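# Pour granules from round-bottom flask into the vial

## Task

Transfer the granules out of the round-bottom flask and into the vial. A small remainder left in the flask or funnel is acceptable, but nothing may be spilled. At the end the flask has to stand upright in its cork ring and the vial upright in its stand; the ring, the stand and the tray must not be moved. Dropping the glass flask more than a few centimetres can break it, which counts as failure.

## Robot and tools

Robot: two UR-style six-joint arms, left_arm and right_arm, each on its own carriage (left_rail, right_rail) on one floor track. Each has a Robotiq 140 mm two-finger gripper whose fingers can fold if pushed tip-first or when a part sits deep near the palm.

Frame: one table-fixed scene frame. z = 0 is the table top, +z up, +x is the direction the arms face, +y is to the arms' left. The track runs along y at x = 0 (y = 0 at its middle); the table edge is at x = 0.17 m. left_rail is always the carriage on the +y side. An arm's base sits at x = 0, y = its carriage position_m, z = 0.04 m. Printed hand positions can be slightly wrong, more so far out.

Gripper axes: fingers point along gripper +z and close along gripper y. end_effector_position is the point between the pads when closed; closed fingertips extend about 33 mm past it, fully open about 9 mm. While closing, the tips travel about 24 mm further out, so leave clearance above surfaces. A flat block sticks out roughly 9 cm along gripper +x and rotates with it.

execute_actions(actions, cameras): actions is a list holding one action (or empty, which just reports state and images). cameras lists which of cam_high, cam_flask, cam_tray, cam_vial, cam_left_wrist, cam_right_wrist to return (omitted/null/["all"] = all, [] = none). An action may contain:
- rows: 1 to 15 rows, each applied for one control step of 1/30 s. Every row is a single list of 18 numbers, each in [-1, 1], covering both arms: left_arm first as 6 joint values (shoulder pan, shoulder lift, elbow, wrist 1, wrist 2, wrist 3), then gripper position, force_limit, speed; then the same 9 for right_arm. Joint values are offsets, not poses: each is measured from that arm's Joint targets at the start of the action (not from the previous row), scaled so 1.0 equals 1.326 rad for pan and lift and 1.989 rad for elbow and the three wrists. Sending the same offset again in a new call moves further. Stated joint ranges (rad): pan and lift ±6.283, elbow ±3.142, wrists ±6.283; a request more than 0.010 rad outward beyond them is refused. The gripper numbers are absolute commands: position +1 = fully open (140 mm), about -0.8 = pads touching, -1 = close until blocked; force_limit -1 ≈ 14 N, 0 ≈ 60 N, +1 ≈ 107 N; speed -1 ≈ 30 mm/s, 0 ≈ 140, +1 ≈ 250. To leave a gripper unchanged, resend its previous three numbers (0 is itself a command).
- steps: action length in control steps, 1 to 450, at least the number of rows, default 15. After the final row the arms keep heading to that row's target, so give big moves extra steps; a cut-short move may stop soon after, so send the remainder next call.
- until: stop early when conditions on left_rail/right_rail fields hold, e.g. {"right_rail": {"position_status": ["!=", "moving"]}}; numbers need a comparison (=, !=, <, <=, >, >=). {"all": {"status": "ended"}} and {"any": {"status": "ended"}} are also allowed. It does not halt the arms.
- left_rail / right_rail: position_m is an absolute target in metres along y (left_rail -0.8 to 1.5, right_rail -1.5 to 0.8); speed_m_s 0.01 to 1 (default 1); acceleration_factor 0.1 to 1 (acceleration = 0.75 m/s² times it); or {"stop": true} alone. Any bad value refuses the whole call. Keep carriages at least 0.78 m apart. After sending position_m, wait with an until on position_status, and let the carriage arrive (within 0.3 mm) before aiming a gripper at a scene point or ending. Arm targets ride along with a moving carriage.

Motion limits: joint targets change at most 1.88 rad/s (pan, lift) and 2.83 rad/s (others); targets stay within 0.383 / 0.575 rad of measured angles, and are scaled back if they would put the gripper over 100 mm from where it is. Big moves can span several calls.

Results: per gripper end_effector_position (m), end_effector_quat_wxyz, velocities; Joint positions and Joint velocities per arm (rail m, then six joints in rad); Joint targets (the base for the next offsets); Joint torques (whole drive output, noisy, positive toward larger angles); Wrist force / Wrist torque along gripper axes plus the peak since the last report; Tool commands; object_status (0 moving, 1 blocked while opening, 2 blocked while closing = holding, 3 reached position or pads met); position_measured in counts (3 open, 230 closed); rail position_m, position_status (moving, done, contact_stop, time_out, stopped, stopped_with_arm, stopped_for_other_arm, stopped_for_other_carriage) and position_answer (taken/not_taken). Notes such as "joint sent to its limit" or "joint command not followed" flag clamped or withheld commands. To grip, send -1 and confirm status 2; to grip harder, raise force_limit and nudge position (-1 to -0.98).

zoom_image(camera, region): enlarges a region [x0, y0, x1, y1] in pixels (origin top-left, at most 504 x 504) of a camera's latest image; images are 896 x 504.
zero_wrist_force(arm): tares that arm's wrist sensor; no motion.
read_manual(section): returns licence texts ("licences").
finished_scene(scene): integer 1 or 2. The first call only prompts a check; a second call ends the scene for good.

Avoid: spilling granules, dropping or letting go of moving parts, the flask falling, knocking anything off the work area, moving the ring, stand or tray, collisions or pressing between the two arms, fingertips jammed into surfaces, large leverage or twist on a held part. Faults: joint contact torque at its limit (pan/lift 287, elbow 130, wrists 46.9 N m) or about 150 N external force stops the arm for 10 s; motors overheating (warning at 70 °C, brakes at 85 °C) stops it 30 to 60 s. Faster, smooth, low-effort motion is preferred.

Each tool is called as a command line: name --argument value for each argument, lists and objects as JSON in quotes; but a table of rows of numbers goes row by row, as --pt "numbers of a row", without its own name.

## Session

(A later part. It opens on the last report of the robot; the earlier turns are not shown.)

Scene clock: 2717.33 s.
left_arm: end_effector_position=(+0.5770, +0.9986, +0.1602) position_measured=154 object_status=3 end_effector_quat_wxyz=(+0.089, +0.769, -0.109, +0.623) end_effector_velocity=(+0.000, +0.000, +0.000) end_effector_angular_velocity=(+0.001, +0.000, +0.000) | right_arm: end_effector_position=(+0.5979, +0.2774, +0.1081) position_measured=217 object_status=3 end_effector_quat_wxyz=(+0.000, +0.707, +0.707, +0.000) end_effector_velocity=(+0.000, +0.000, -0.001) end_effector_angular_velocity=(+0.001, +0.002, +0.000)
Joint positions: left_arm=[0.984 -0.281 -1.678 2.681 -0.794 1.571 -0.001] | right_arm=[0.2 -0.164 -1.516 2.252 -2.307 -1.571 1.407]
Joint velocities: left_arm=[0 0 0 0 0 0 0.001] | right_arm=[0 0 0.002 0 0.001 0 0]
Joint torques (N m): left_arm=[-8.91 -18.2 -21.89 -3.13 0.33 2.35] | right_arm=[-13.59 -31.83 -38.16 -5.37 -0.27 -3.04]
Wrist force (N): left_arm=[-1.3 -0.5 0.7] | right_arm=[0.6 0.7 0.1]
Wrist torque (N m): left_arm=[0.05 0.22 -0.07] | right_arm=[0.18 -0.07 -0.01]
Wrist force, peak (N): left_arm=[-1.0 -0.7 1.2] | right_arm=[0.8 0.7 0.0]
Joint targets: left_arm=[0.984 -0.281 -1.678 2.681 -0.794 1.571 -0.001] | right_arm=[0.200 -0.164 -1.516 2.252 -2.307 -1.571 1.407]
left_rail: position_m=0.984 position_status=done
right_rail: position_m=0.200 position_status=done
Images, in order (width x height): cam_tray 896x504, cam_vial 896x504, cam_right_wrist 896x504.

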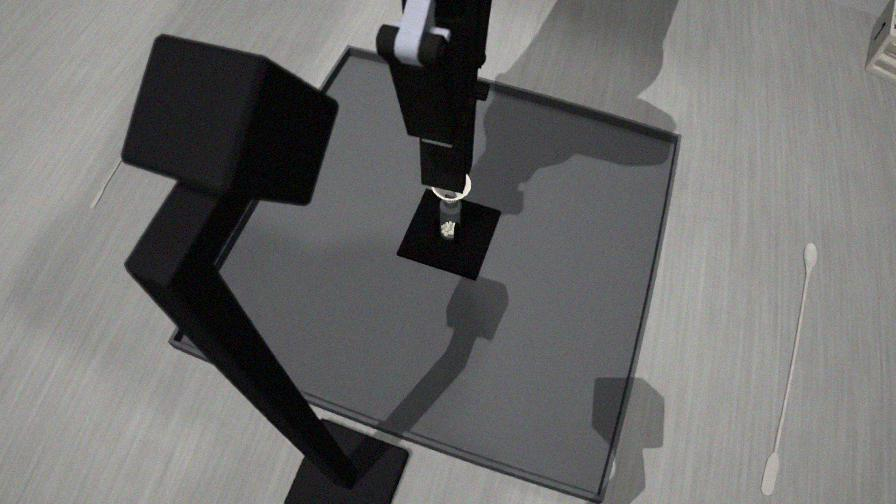

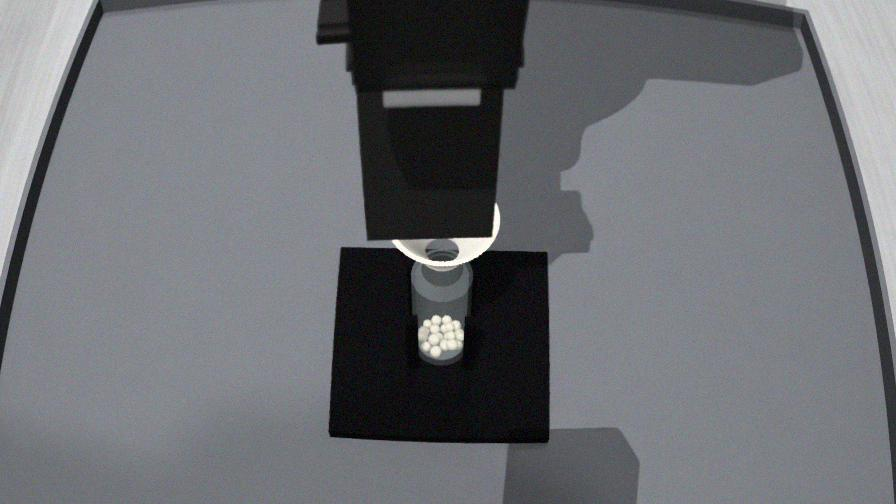

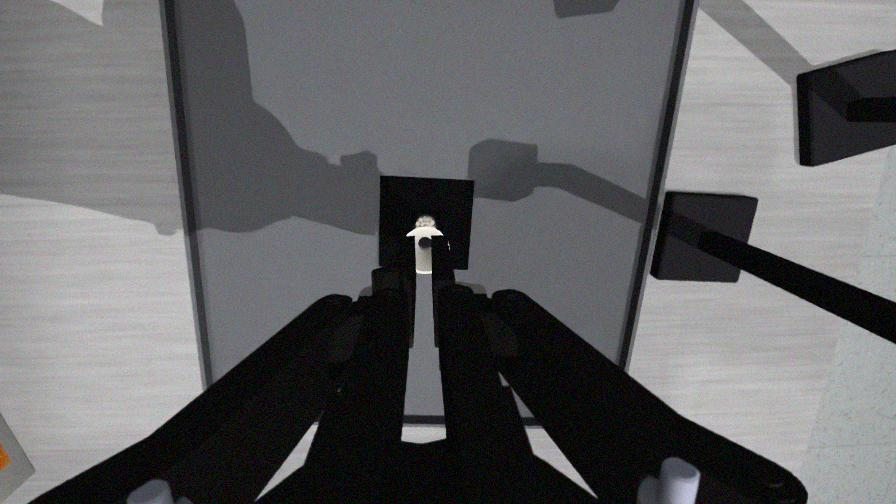

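zoom_image --camera "cam_vial" --region '[400, 300, 484, 370]'

zoom_image --camera "cam_right_wrist" --region '[390, 190, 460, 290]'

Scaled by 6.000 from the camera's 896x504 image, which has a finer 1280x720 frame.

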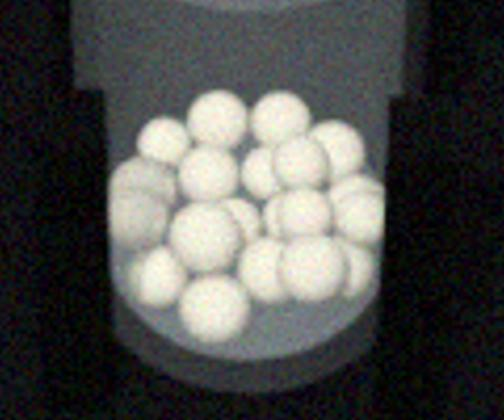

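Scaled by 5.040 from the camera's 896x504 image, which has a finer 1280x720 frame.

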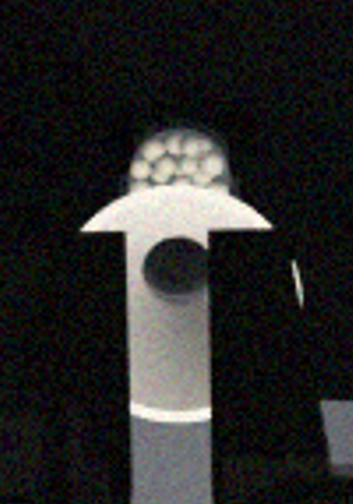

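zoom_image --camera "cam_right_wrist" --region '[170, 0, 420, 200]'

zoom_image --camera "cam_right_wrist" --region '[420, 0, 690, 200]'

zoom_image --camera "cam_tray" --region '[480, 80, 700, 300]'

Scaled by 2.016 from the camera's 896x504 image, which has a finer 1280x720 frame.

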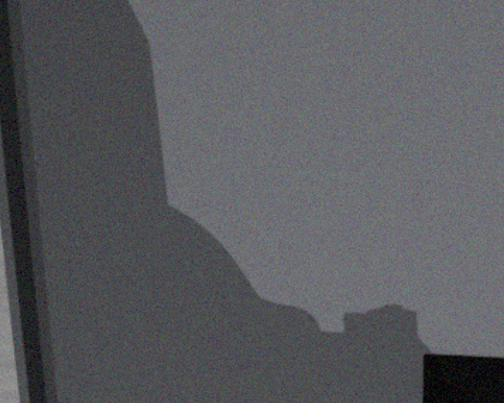

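Scaled by 1.867 from the camera's 896x504 image, which has a finer 1280x720 frame.

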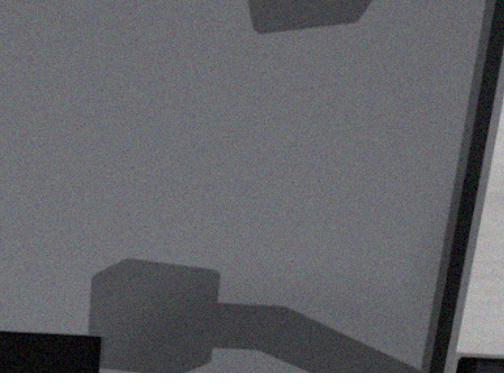

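Scaled by 2.291 from the camera's 896x504 image, which has a finer 1280x720 frame.

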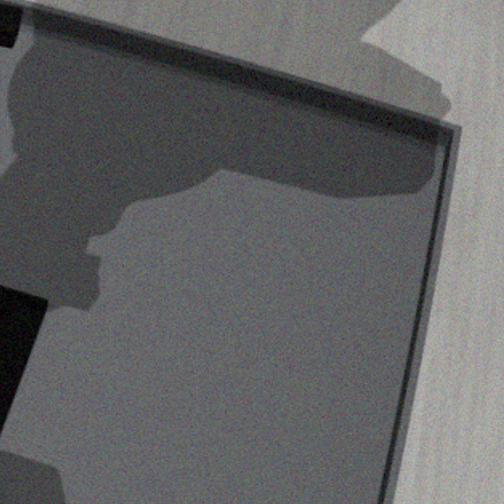

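execute_actions --actions '[{"rows": [[0,0,0,0,0,0,-0.2,0,-1, 0,-0.0015,-0.00094,0.0019,0,0,-0.7,-1,-1],[0,0,0,0,0,0,-0.2,0,-1, 0,-0.0057,-0.0036,0.0074,0,0,-0.7,-1,-1],[0,0,0,0,0,0,-0.2,0,-1, 0,-0.0122,-0.0077,0.0159,0,0,-0.7,-1,-1],[0,0,0,0,0,0,-0.2,0,-1, -0.003,-0.0206,-0.013,0.0268,0,0,-0.7,-1,-1],[0,0,0,0,0,0,-0.2,0,-1, -0.012,-0.0305,-0.0193,0.0396,0,0,-0.7,-1,-1],[0,0,0,0,0,0,-0.2,0,-1, -0.027,-0.0414,-0.0261,0.0537,0,0,-0.7,-1,-1],[0,0,0,0,0,0,-0.2,0,-1, -0.047,-0.0529,-0.0334,0.0687,0,0,-0.7,-1,-1],[0,0,0,0,0,0,-0.2,0,-1, -0.073,-0.0647,-0.0408,0.0839,0,0,-0.7,-1,-1],[0,0,0,0,0,0,-0.2,0,-1, -0.103,-0.0762,-0.0481,0.0989,0,0,-0.7,-1,-1],[0,0,0,0,0,0,-0.2,0,-1, -0.137,-0.0871,-0.055,0.1131,0,0,-0.7,-1,-1],[0,0,0,0,0,0,-0.2,0,-1, -0.17,-0.0969,-0.0612,0.1259,0,0,-0.7,-1,-1],[0,0,0,0,0,0,-0.2,0,-1, -0.204,-0.1053,-0.0665,0.1368,0,0,-0.7,-1,-1],[0,0,0,0,0,0,-0.2,0,-1, -0.233,-0.1118,-0.0707,0.1452,0,0,-0.7,-1,-1],[0,0,0,0,0,0,-0.2,0,-1, -0.254,-0.1161,-0.0733,0.1507,0,0,-0.7,-1,-1],[0,0,0,0,0,0,-0.2,0,-1, -0.264,-0.11755,-0.07427,0.15263,0,0,-0.7,-1,-1]], "steps": 22}]' --cameras '["cam_high", "cam_flask", "cam_tray", "cam_vial", "cam_right_wrist"]'

zoom_image --camera "cam_vial" --region '[370, 180, 520, 370]'

zoom_image --camera "cam_tray" --region '[160, 40, 480, 400]'

zoom_image --camera "cam_tray" --region '[400, 40, 720, 400]'

Scene clock: 2765.43 s.
left_arm: end_effector_position=(+0.5770, +0.9986, +0.1602) position_measured=154 object_status=3 end_effector_quat_wxyz=(+0.089, +0.769, -0.109, +0.623) end_effector_velocity=(+0.000, -0.001, +0.001) end_effector_angular_velocity=(+0.001, -0.001, -0.001) | right_arm: end_effector_position=(+0.5883, +0.0679, +0.2500) position_measured=217 object_status=3 end_effector_quat_wxyz=(+0.000, +0.819, +0.573, +0.000) end_effector_velocity=(+0.000, -0.002, +0.002) end_effector_angular_velocity=(-0.001, -0.002, -0.004)
Joint positions: left_arm=[0.984 -0.281 -1.678 2.681 -0.794 1.571 -0.001] | right_arm=[0.2 -0.514 -1.671 2.104 -2.004 -1.571 1.407]
Joint velocities: left_arm=[0 0 0 -0.001 0 0.001 0.001] | right_arm=[0 -0.003 -0.001 -0.002 0.001 0 0.001]
Joint torques (N m): left_arm=[-9.06 -17.32 -21.15 -3.23 0.19 2.41] | right_arm=[-19.56 -46.02 -51.02 -2.46 -0.03 -2.88]
Wrist force (N): left_arm=[-0.5 -0.8 0.7] | right_arm=[-0.1 0.2 0.3]
Wrist torque (N m): left_arm=[0.00 0.02 -0.08] | right_arm=[0.00 -0.01 0.02]
Wrist force, peak (N): left_arm=[-1.2 -0.8 0.9] | right_arm=[4.9 0.5 1.4]
Joint targets: left_arm=[0.984 -0.281 -1.678 2.681 -0.794 1.571 -0.001] | right_arm=[0.200 -0.514 -1.671 2.104 -2.004 -1.571 1.407]
left_rail: position_m=0.984 position_status=done
right_rail: position_m=0.200 position_status=done
Images, in order (width x height): cam_high 896x504, cam_flask 896x504, cam_tray 896x504, cam_vial 896x504, cam_right_wrist 896x504.

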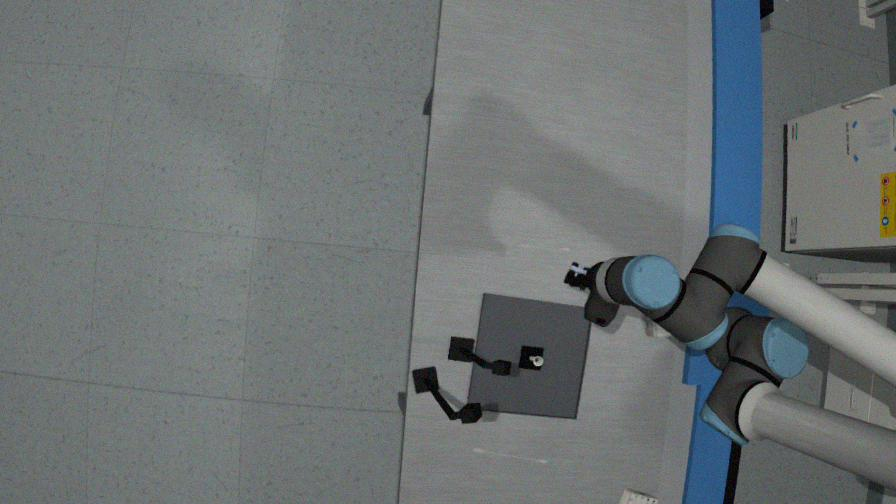

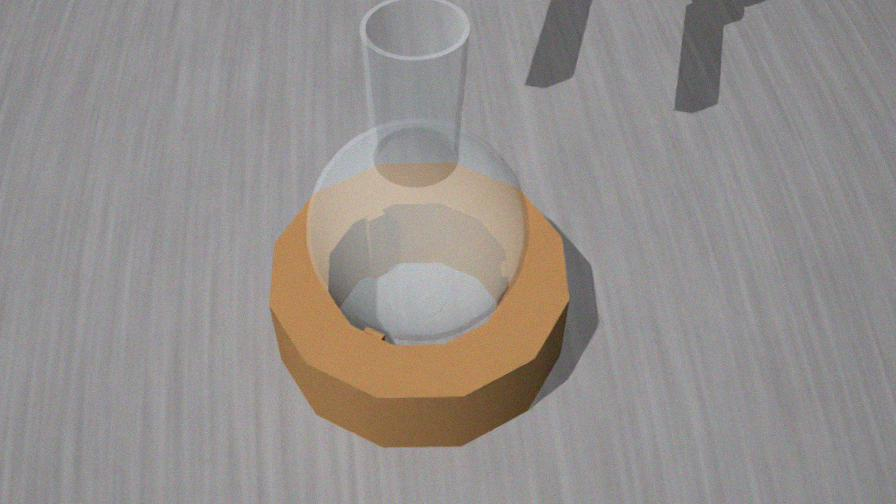

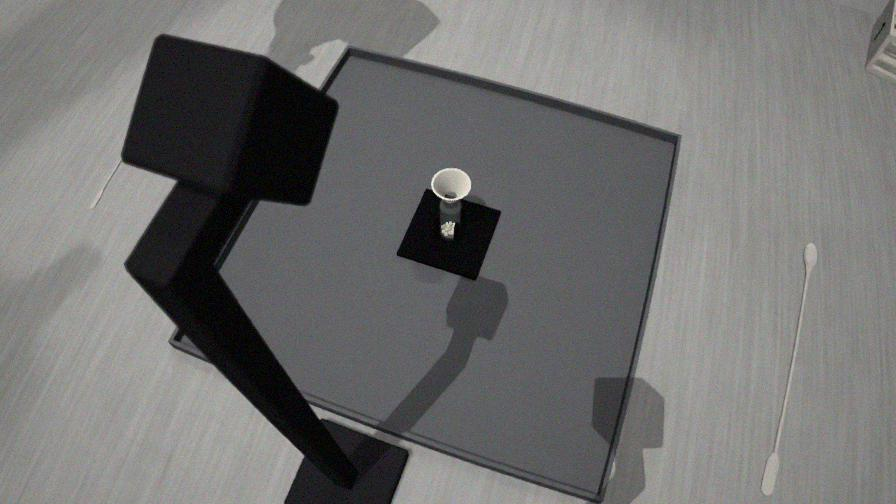

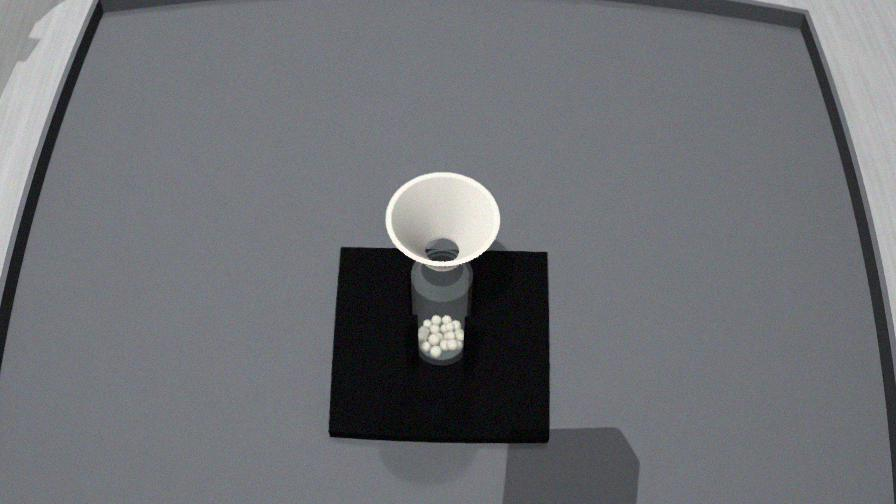

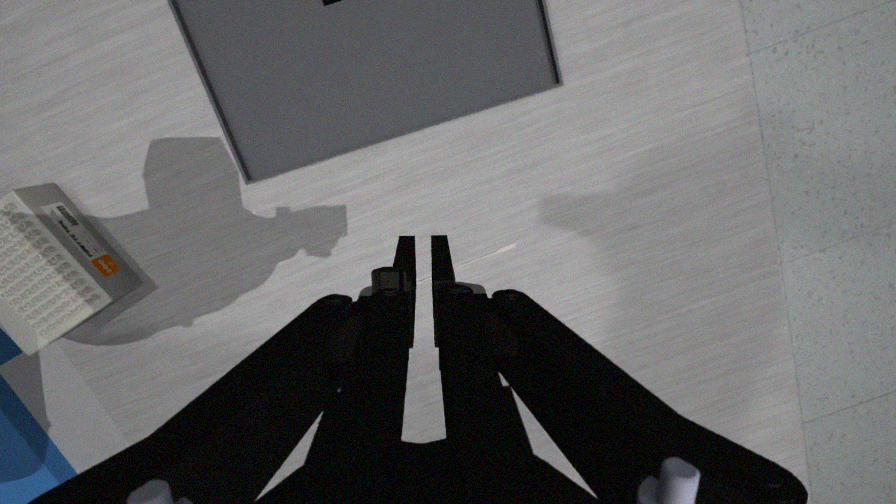

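Scaled by 2.653 from the camera's 896x504 image, which has a finer 1280x720 frame.

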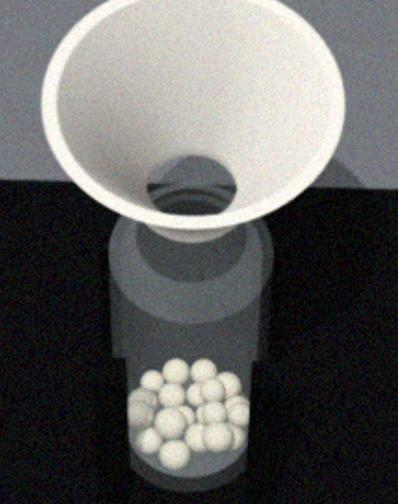

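Scaled by 1.400 from the camera's 896x504 image, which has a finer 1280x720 frame.

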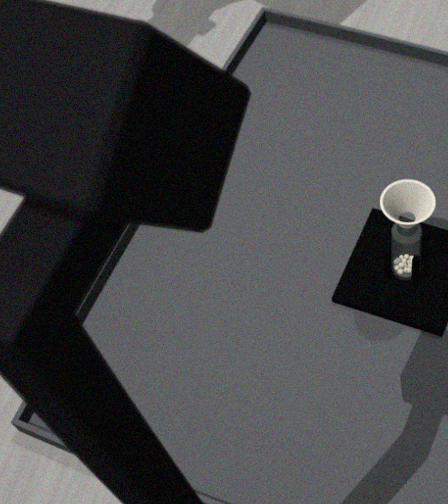

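Scaled by 1.400 from the camera's 896x504 image, which has a finer 1280x720 frame.

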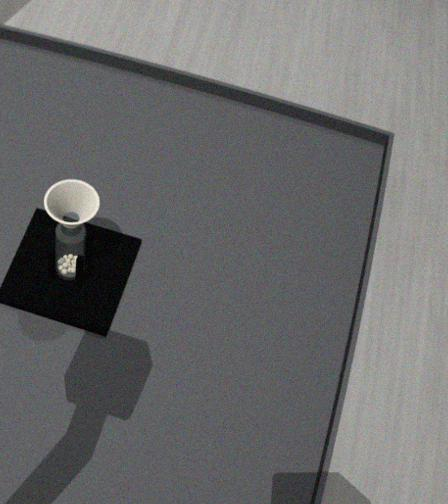

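zoom_image --camera "cam_vial" --region '[300, 60, 620, 280]'

zoom_image --camera "cam_vial" --region '[560, 60, 896, 330]'

zoom_image --camera "cam_vial" --region '[0, 60, 340, 330]'

zoom_image --camera "cam_right_wrist" --region '[160, 0, 580, 200]'

zoom_image --camera "cam_tray" --region '[300, 240, 660, 504]'

Scaled by 1.575 from the camera's 896x504 image, which has a finer 1280x720 frame.

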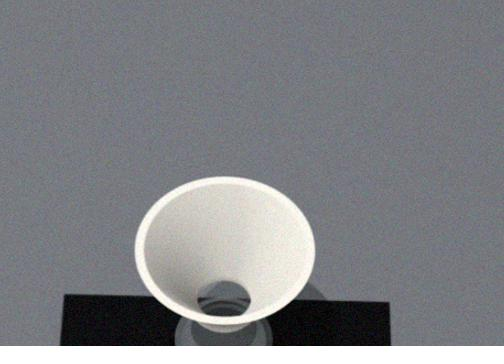

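Scaled by 1.500 from the camera's 896x504 image, which has a finer 1280x720 frame.

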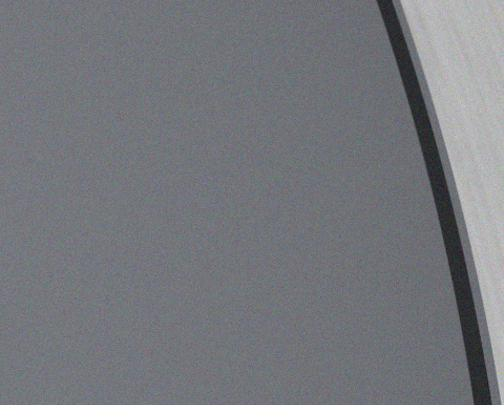

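Scaled by 1.482 from the camera's 896x504 image, which has a finer 1280x720 frame.

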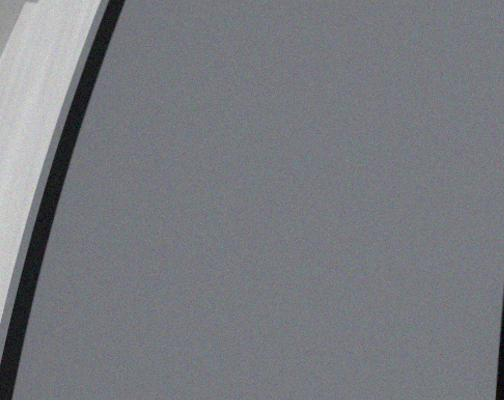

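Scaled by 1.200 from the camera's 896x504 image, which has a finer 1280x720 frame.

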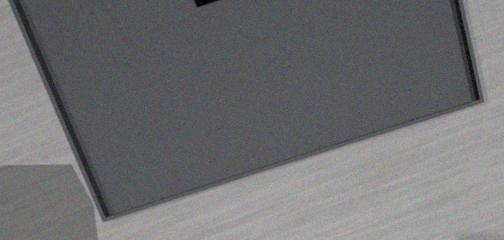

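Scaled by 1.400 from the camera's 896x504 image, which has a finer 1280x720 frame.

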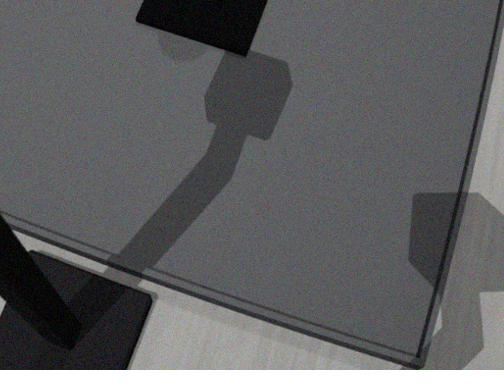

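zoom_image --camera "cam_high" --region '[460, 280, 610, 430]'

zoom_image --camera "cam_flask" --region '[250, 0, 600, 460]'

Scaled by 3.360 from the camera's 896x504 image, which has a finer 1280x720 frame.

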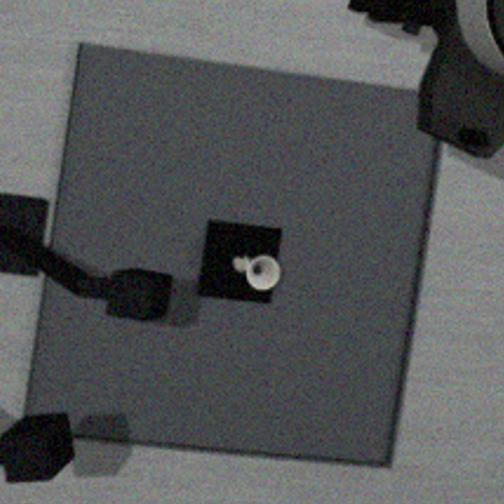

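Scaled by 1.096 from the camera's 896x504 image, which has a finer 1280x720 frame.

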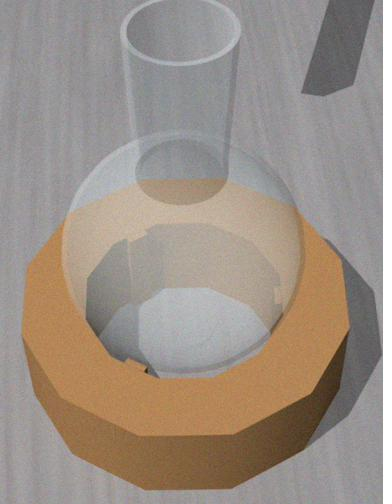

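finished_scene --scene 1

This call ended nothing. Check each condition of the task against the scene as it is now, look again where you are not sure, and mend what is not met. Then call finished_scene again.

zoom_image --camera "cam_tray" --region '[420, 160, 490, 250]'

zoom_image --camera "cam_vial" --region '[408, 305, 476, 370]'

zoom_image --camera "cam_right_wrist" --region '[250, 120, 800, 330]'

Scaled by 5.600 from the camera's 896x504 image, which has a finer 1280x720 frame.

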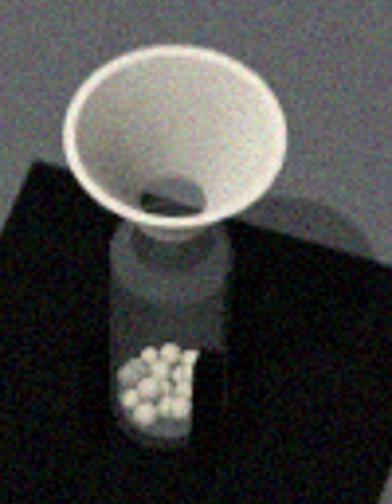

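Scaled by 7.412 from the camera's 896x504 image, which has a finer 1280x720 frame.

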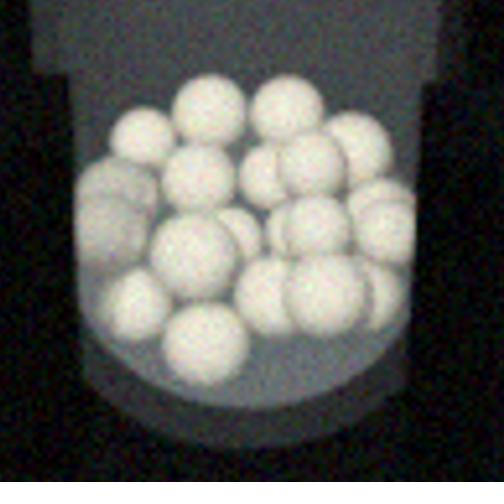

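Region (250, 120, 800, 330) is 550x210 pixels. A region can be at most 504 by 504 pixels.

zoom_image --camera "cam_right_wrist" --region '[440, 80, 760, 330]'

zoom_image --camera "cam_right_wrist" --region '[100, 0, 420, 330]'

Scaled by 1.575 from the camera's 896x504 image, which has a finer 1280x720 frame.

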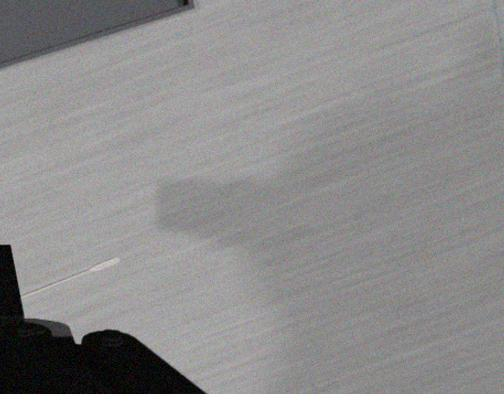

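Scaled by 1.527 from the camera's 896x504 image, which has a finer 1280x720 frame.

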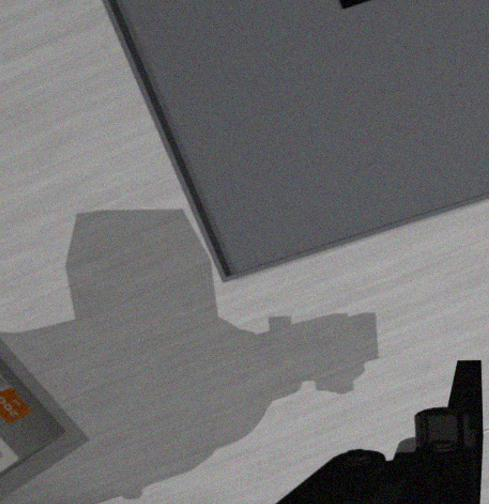

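finished_scene --scene 1

The scene is finished: the task was done.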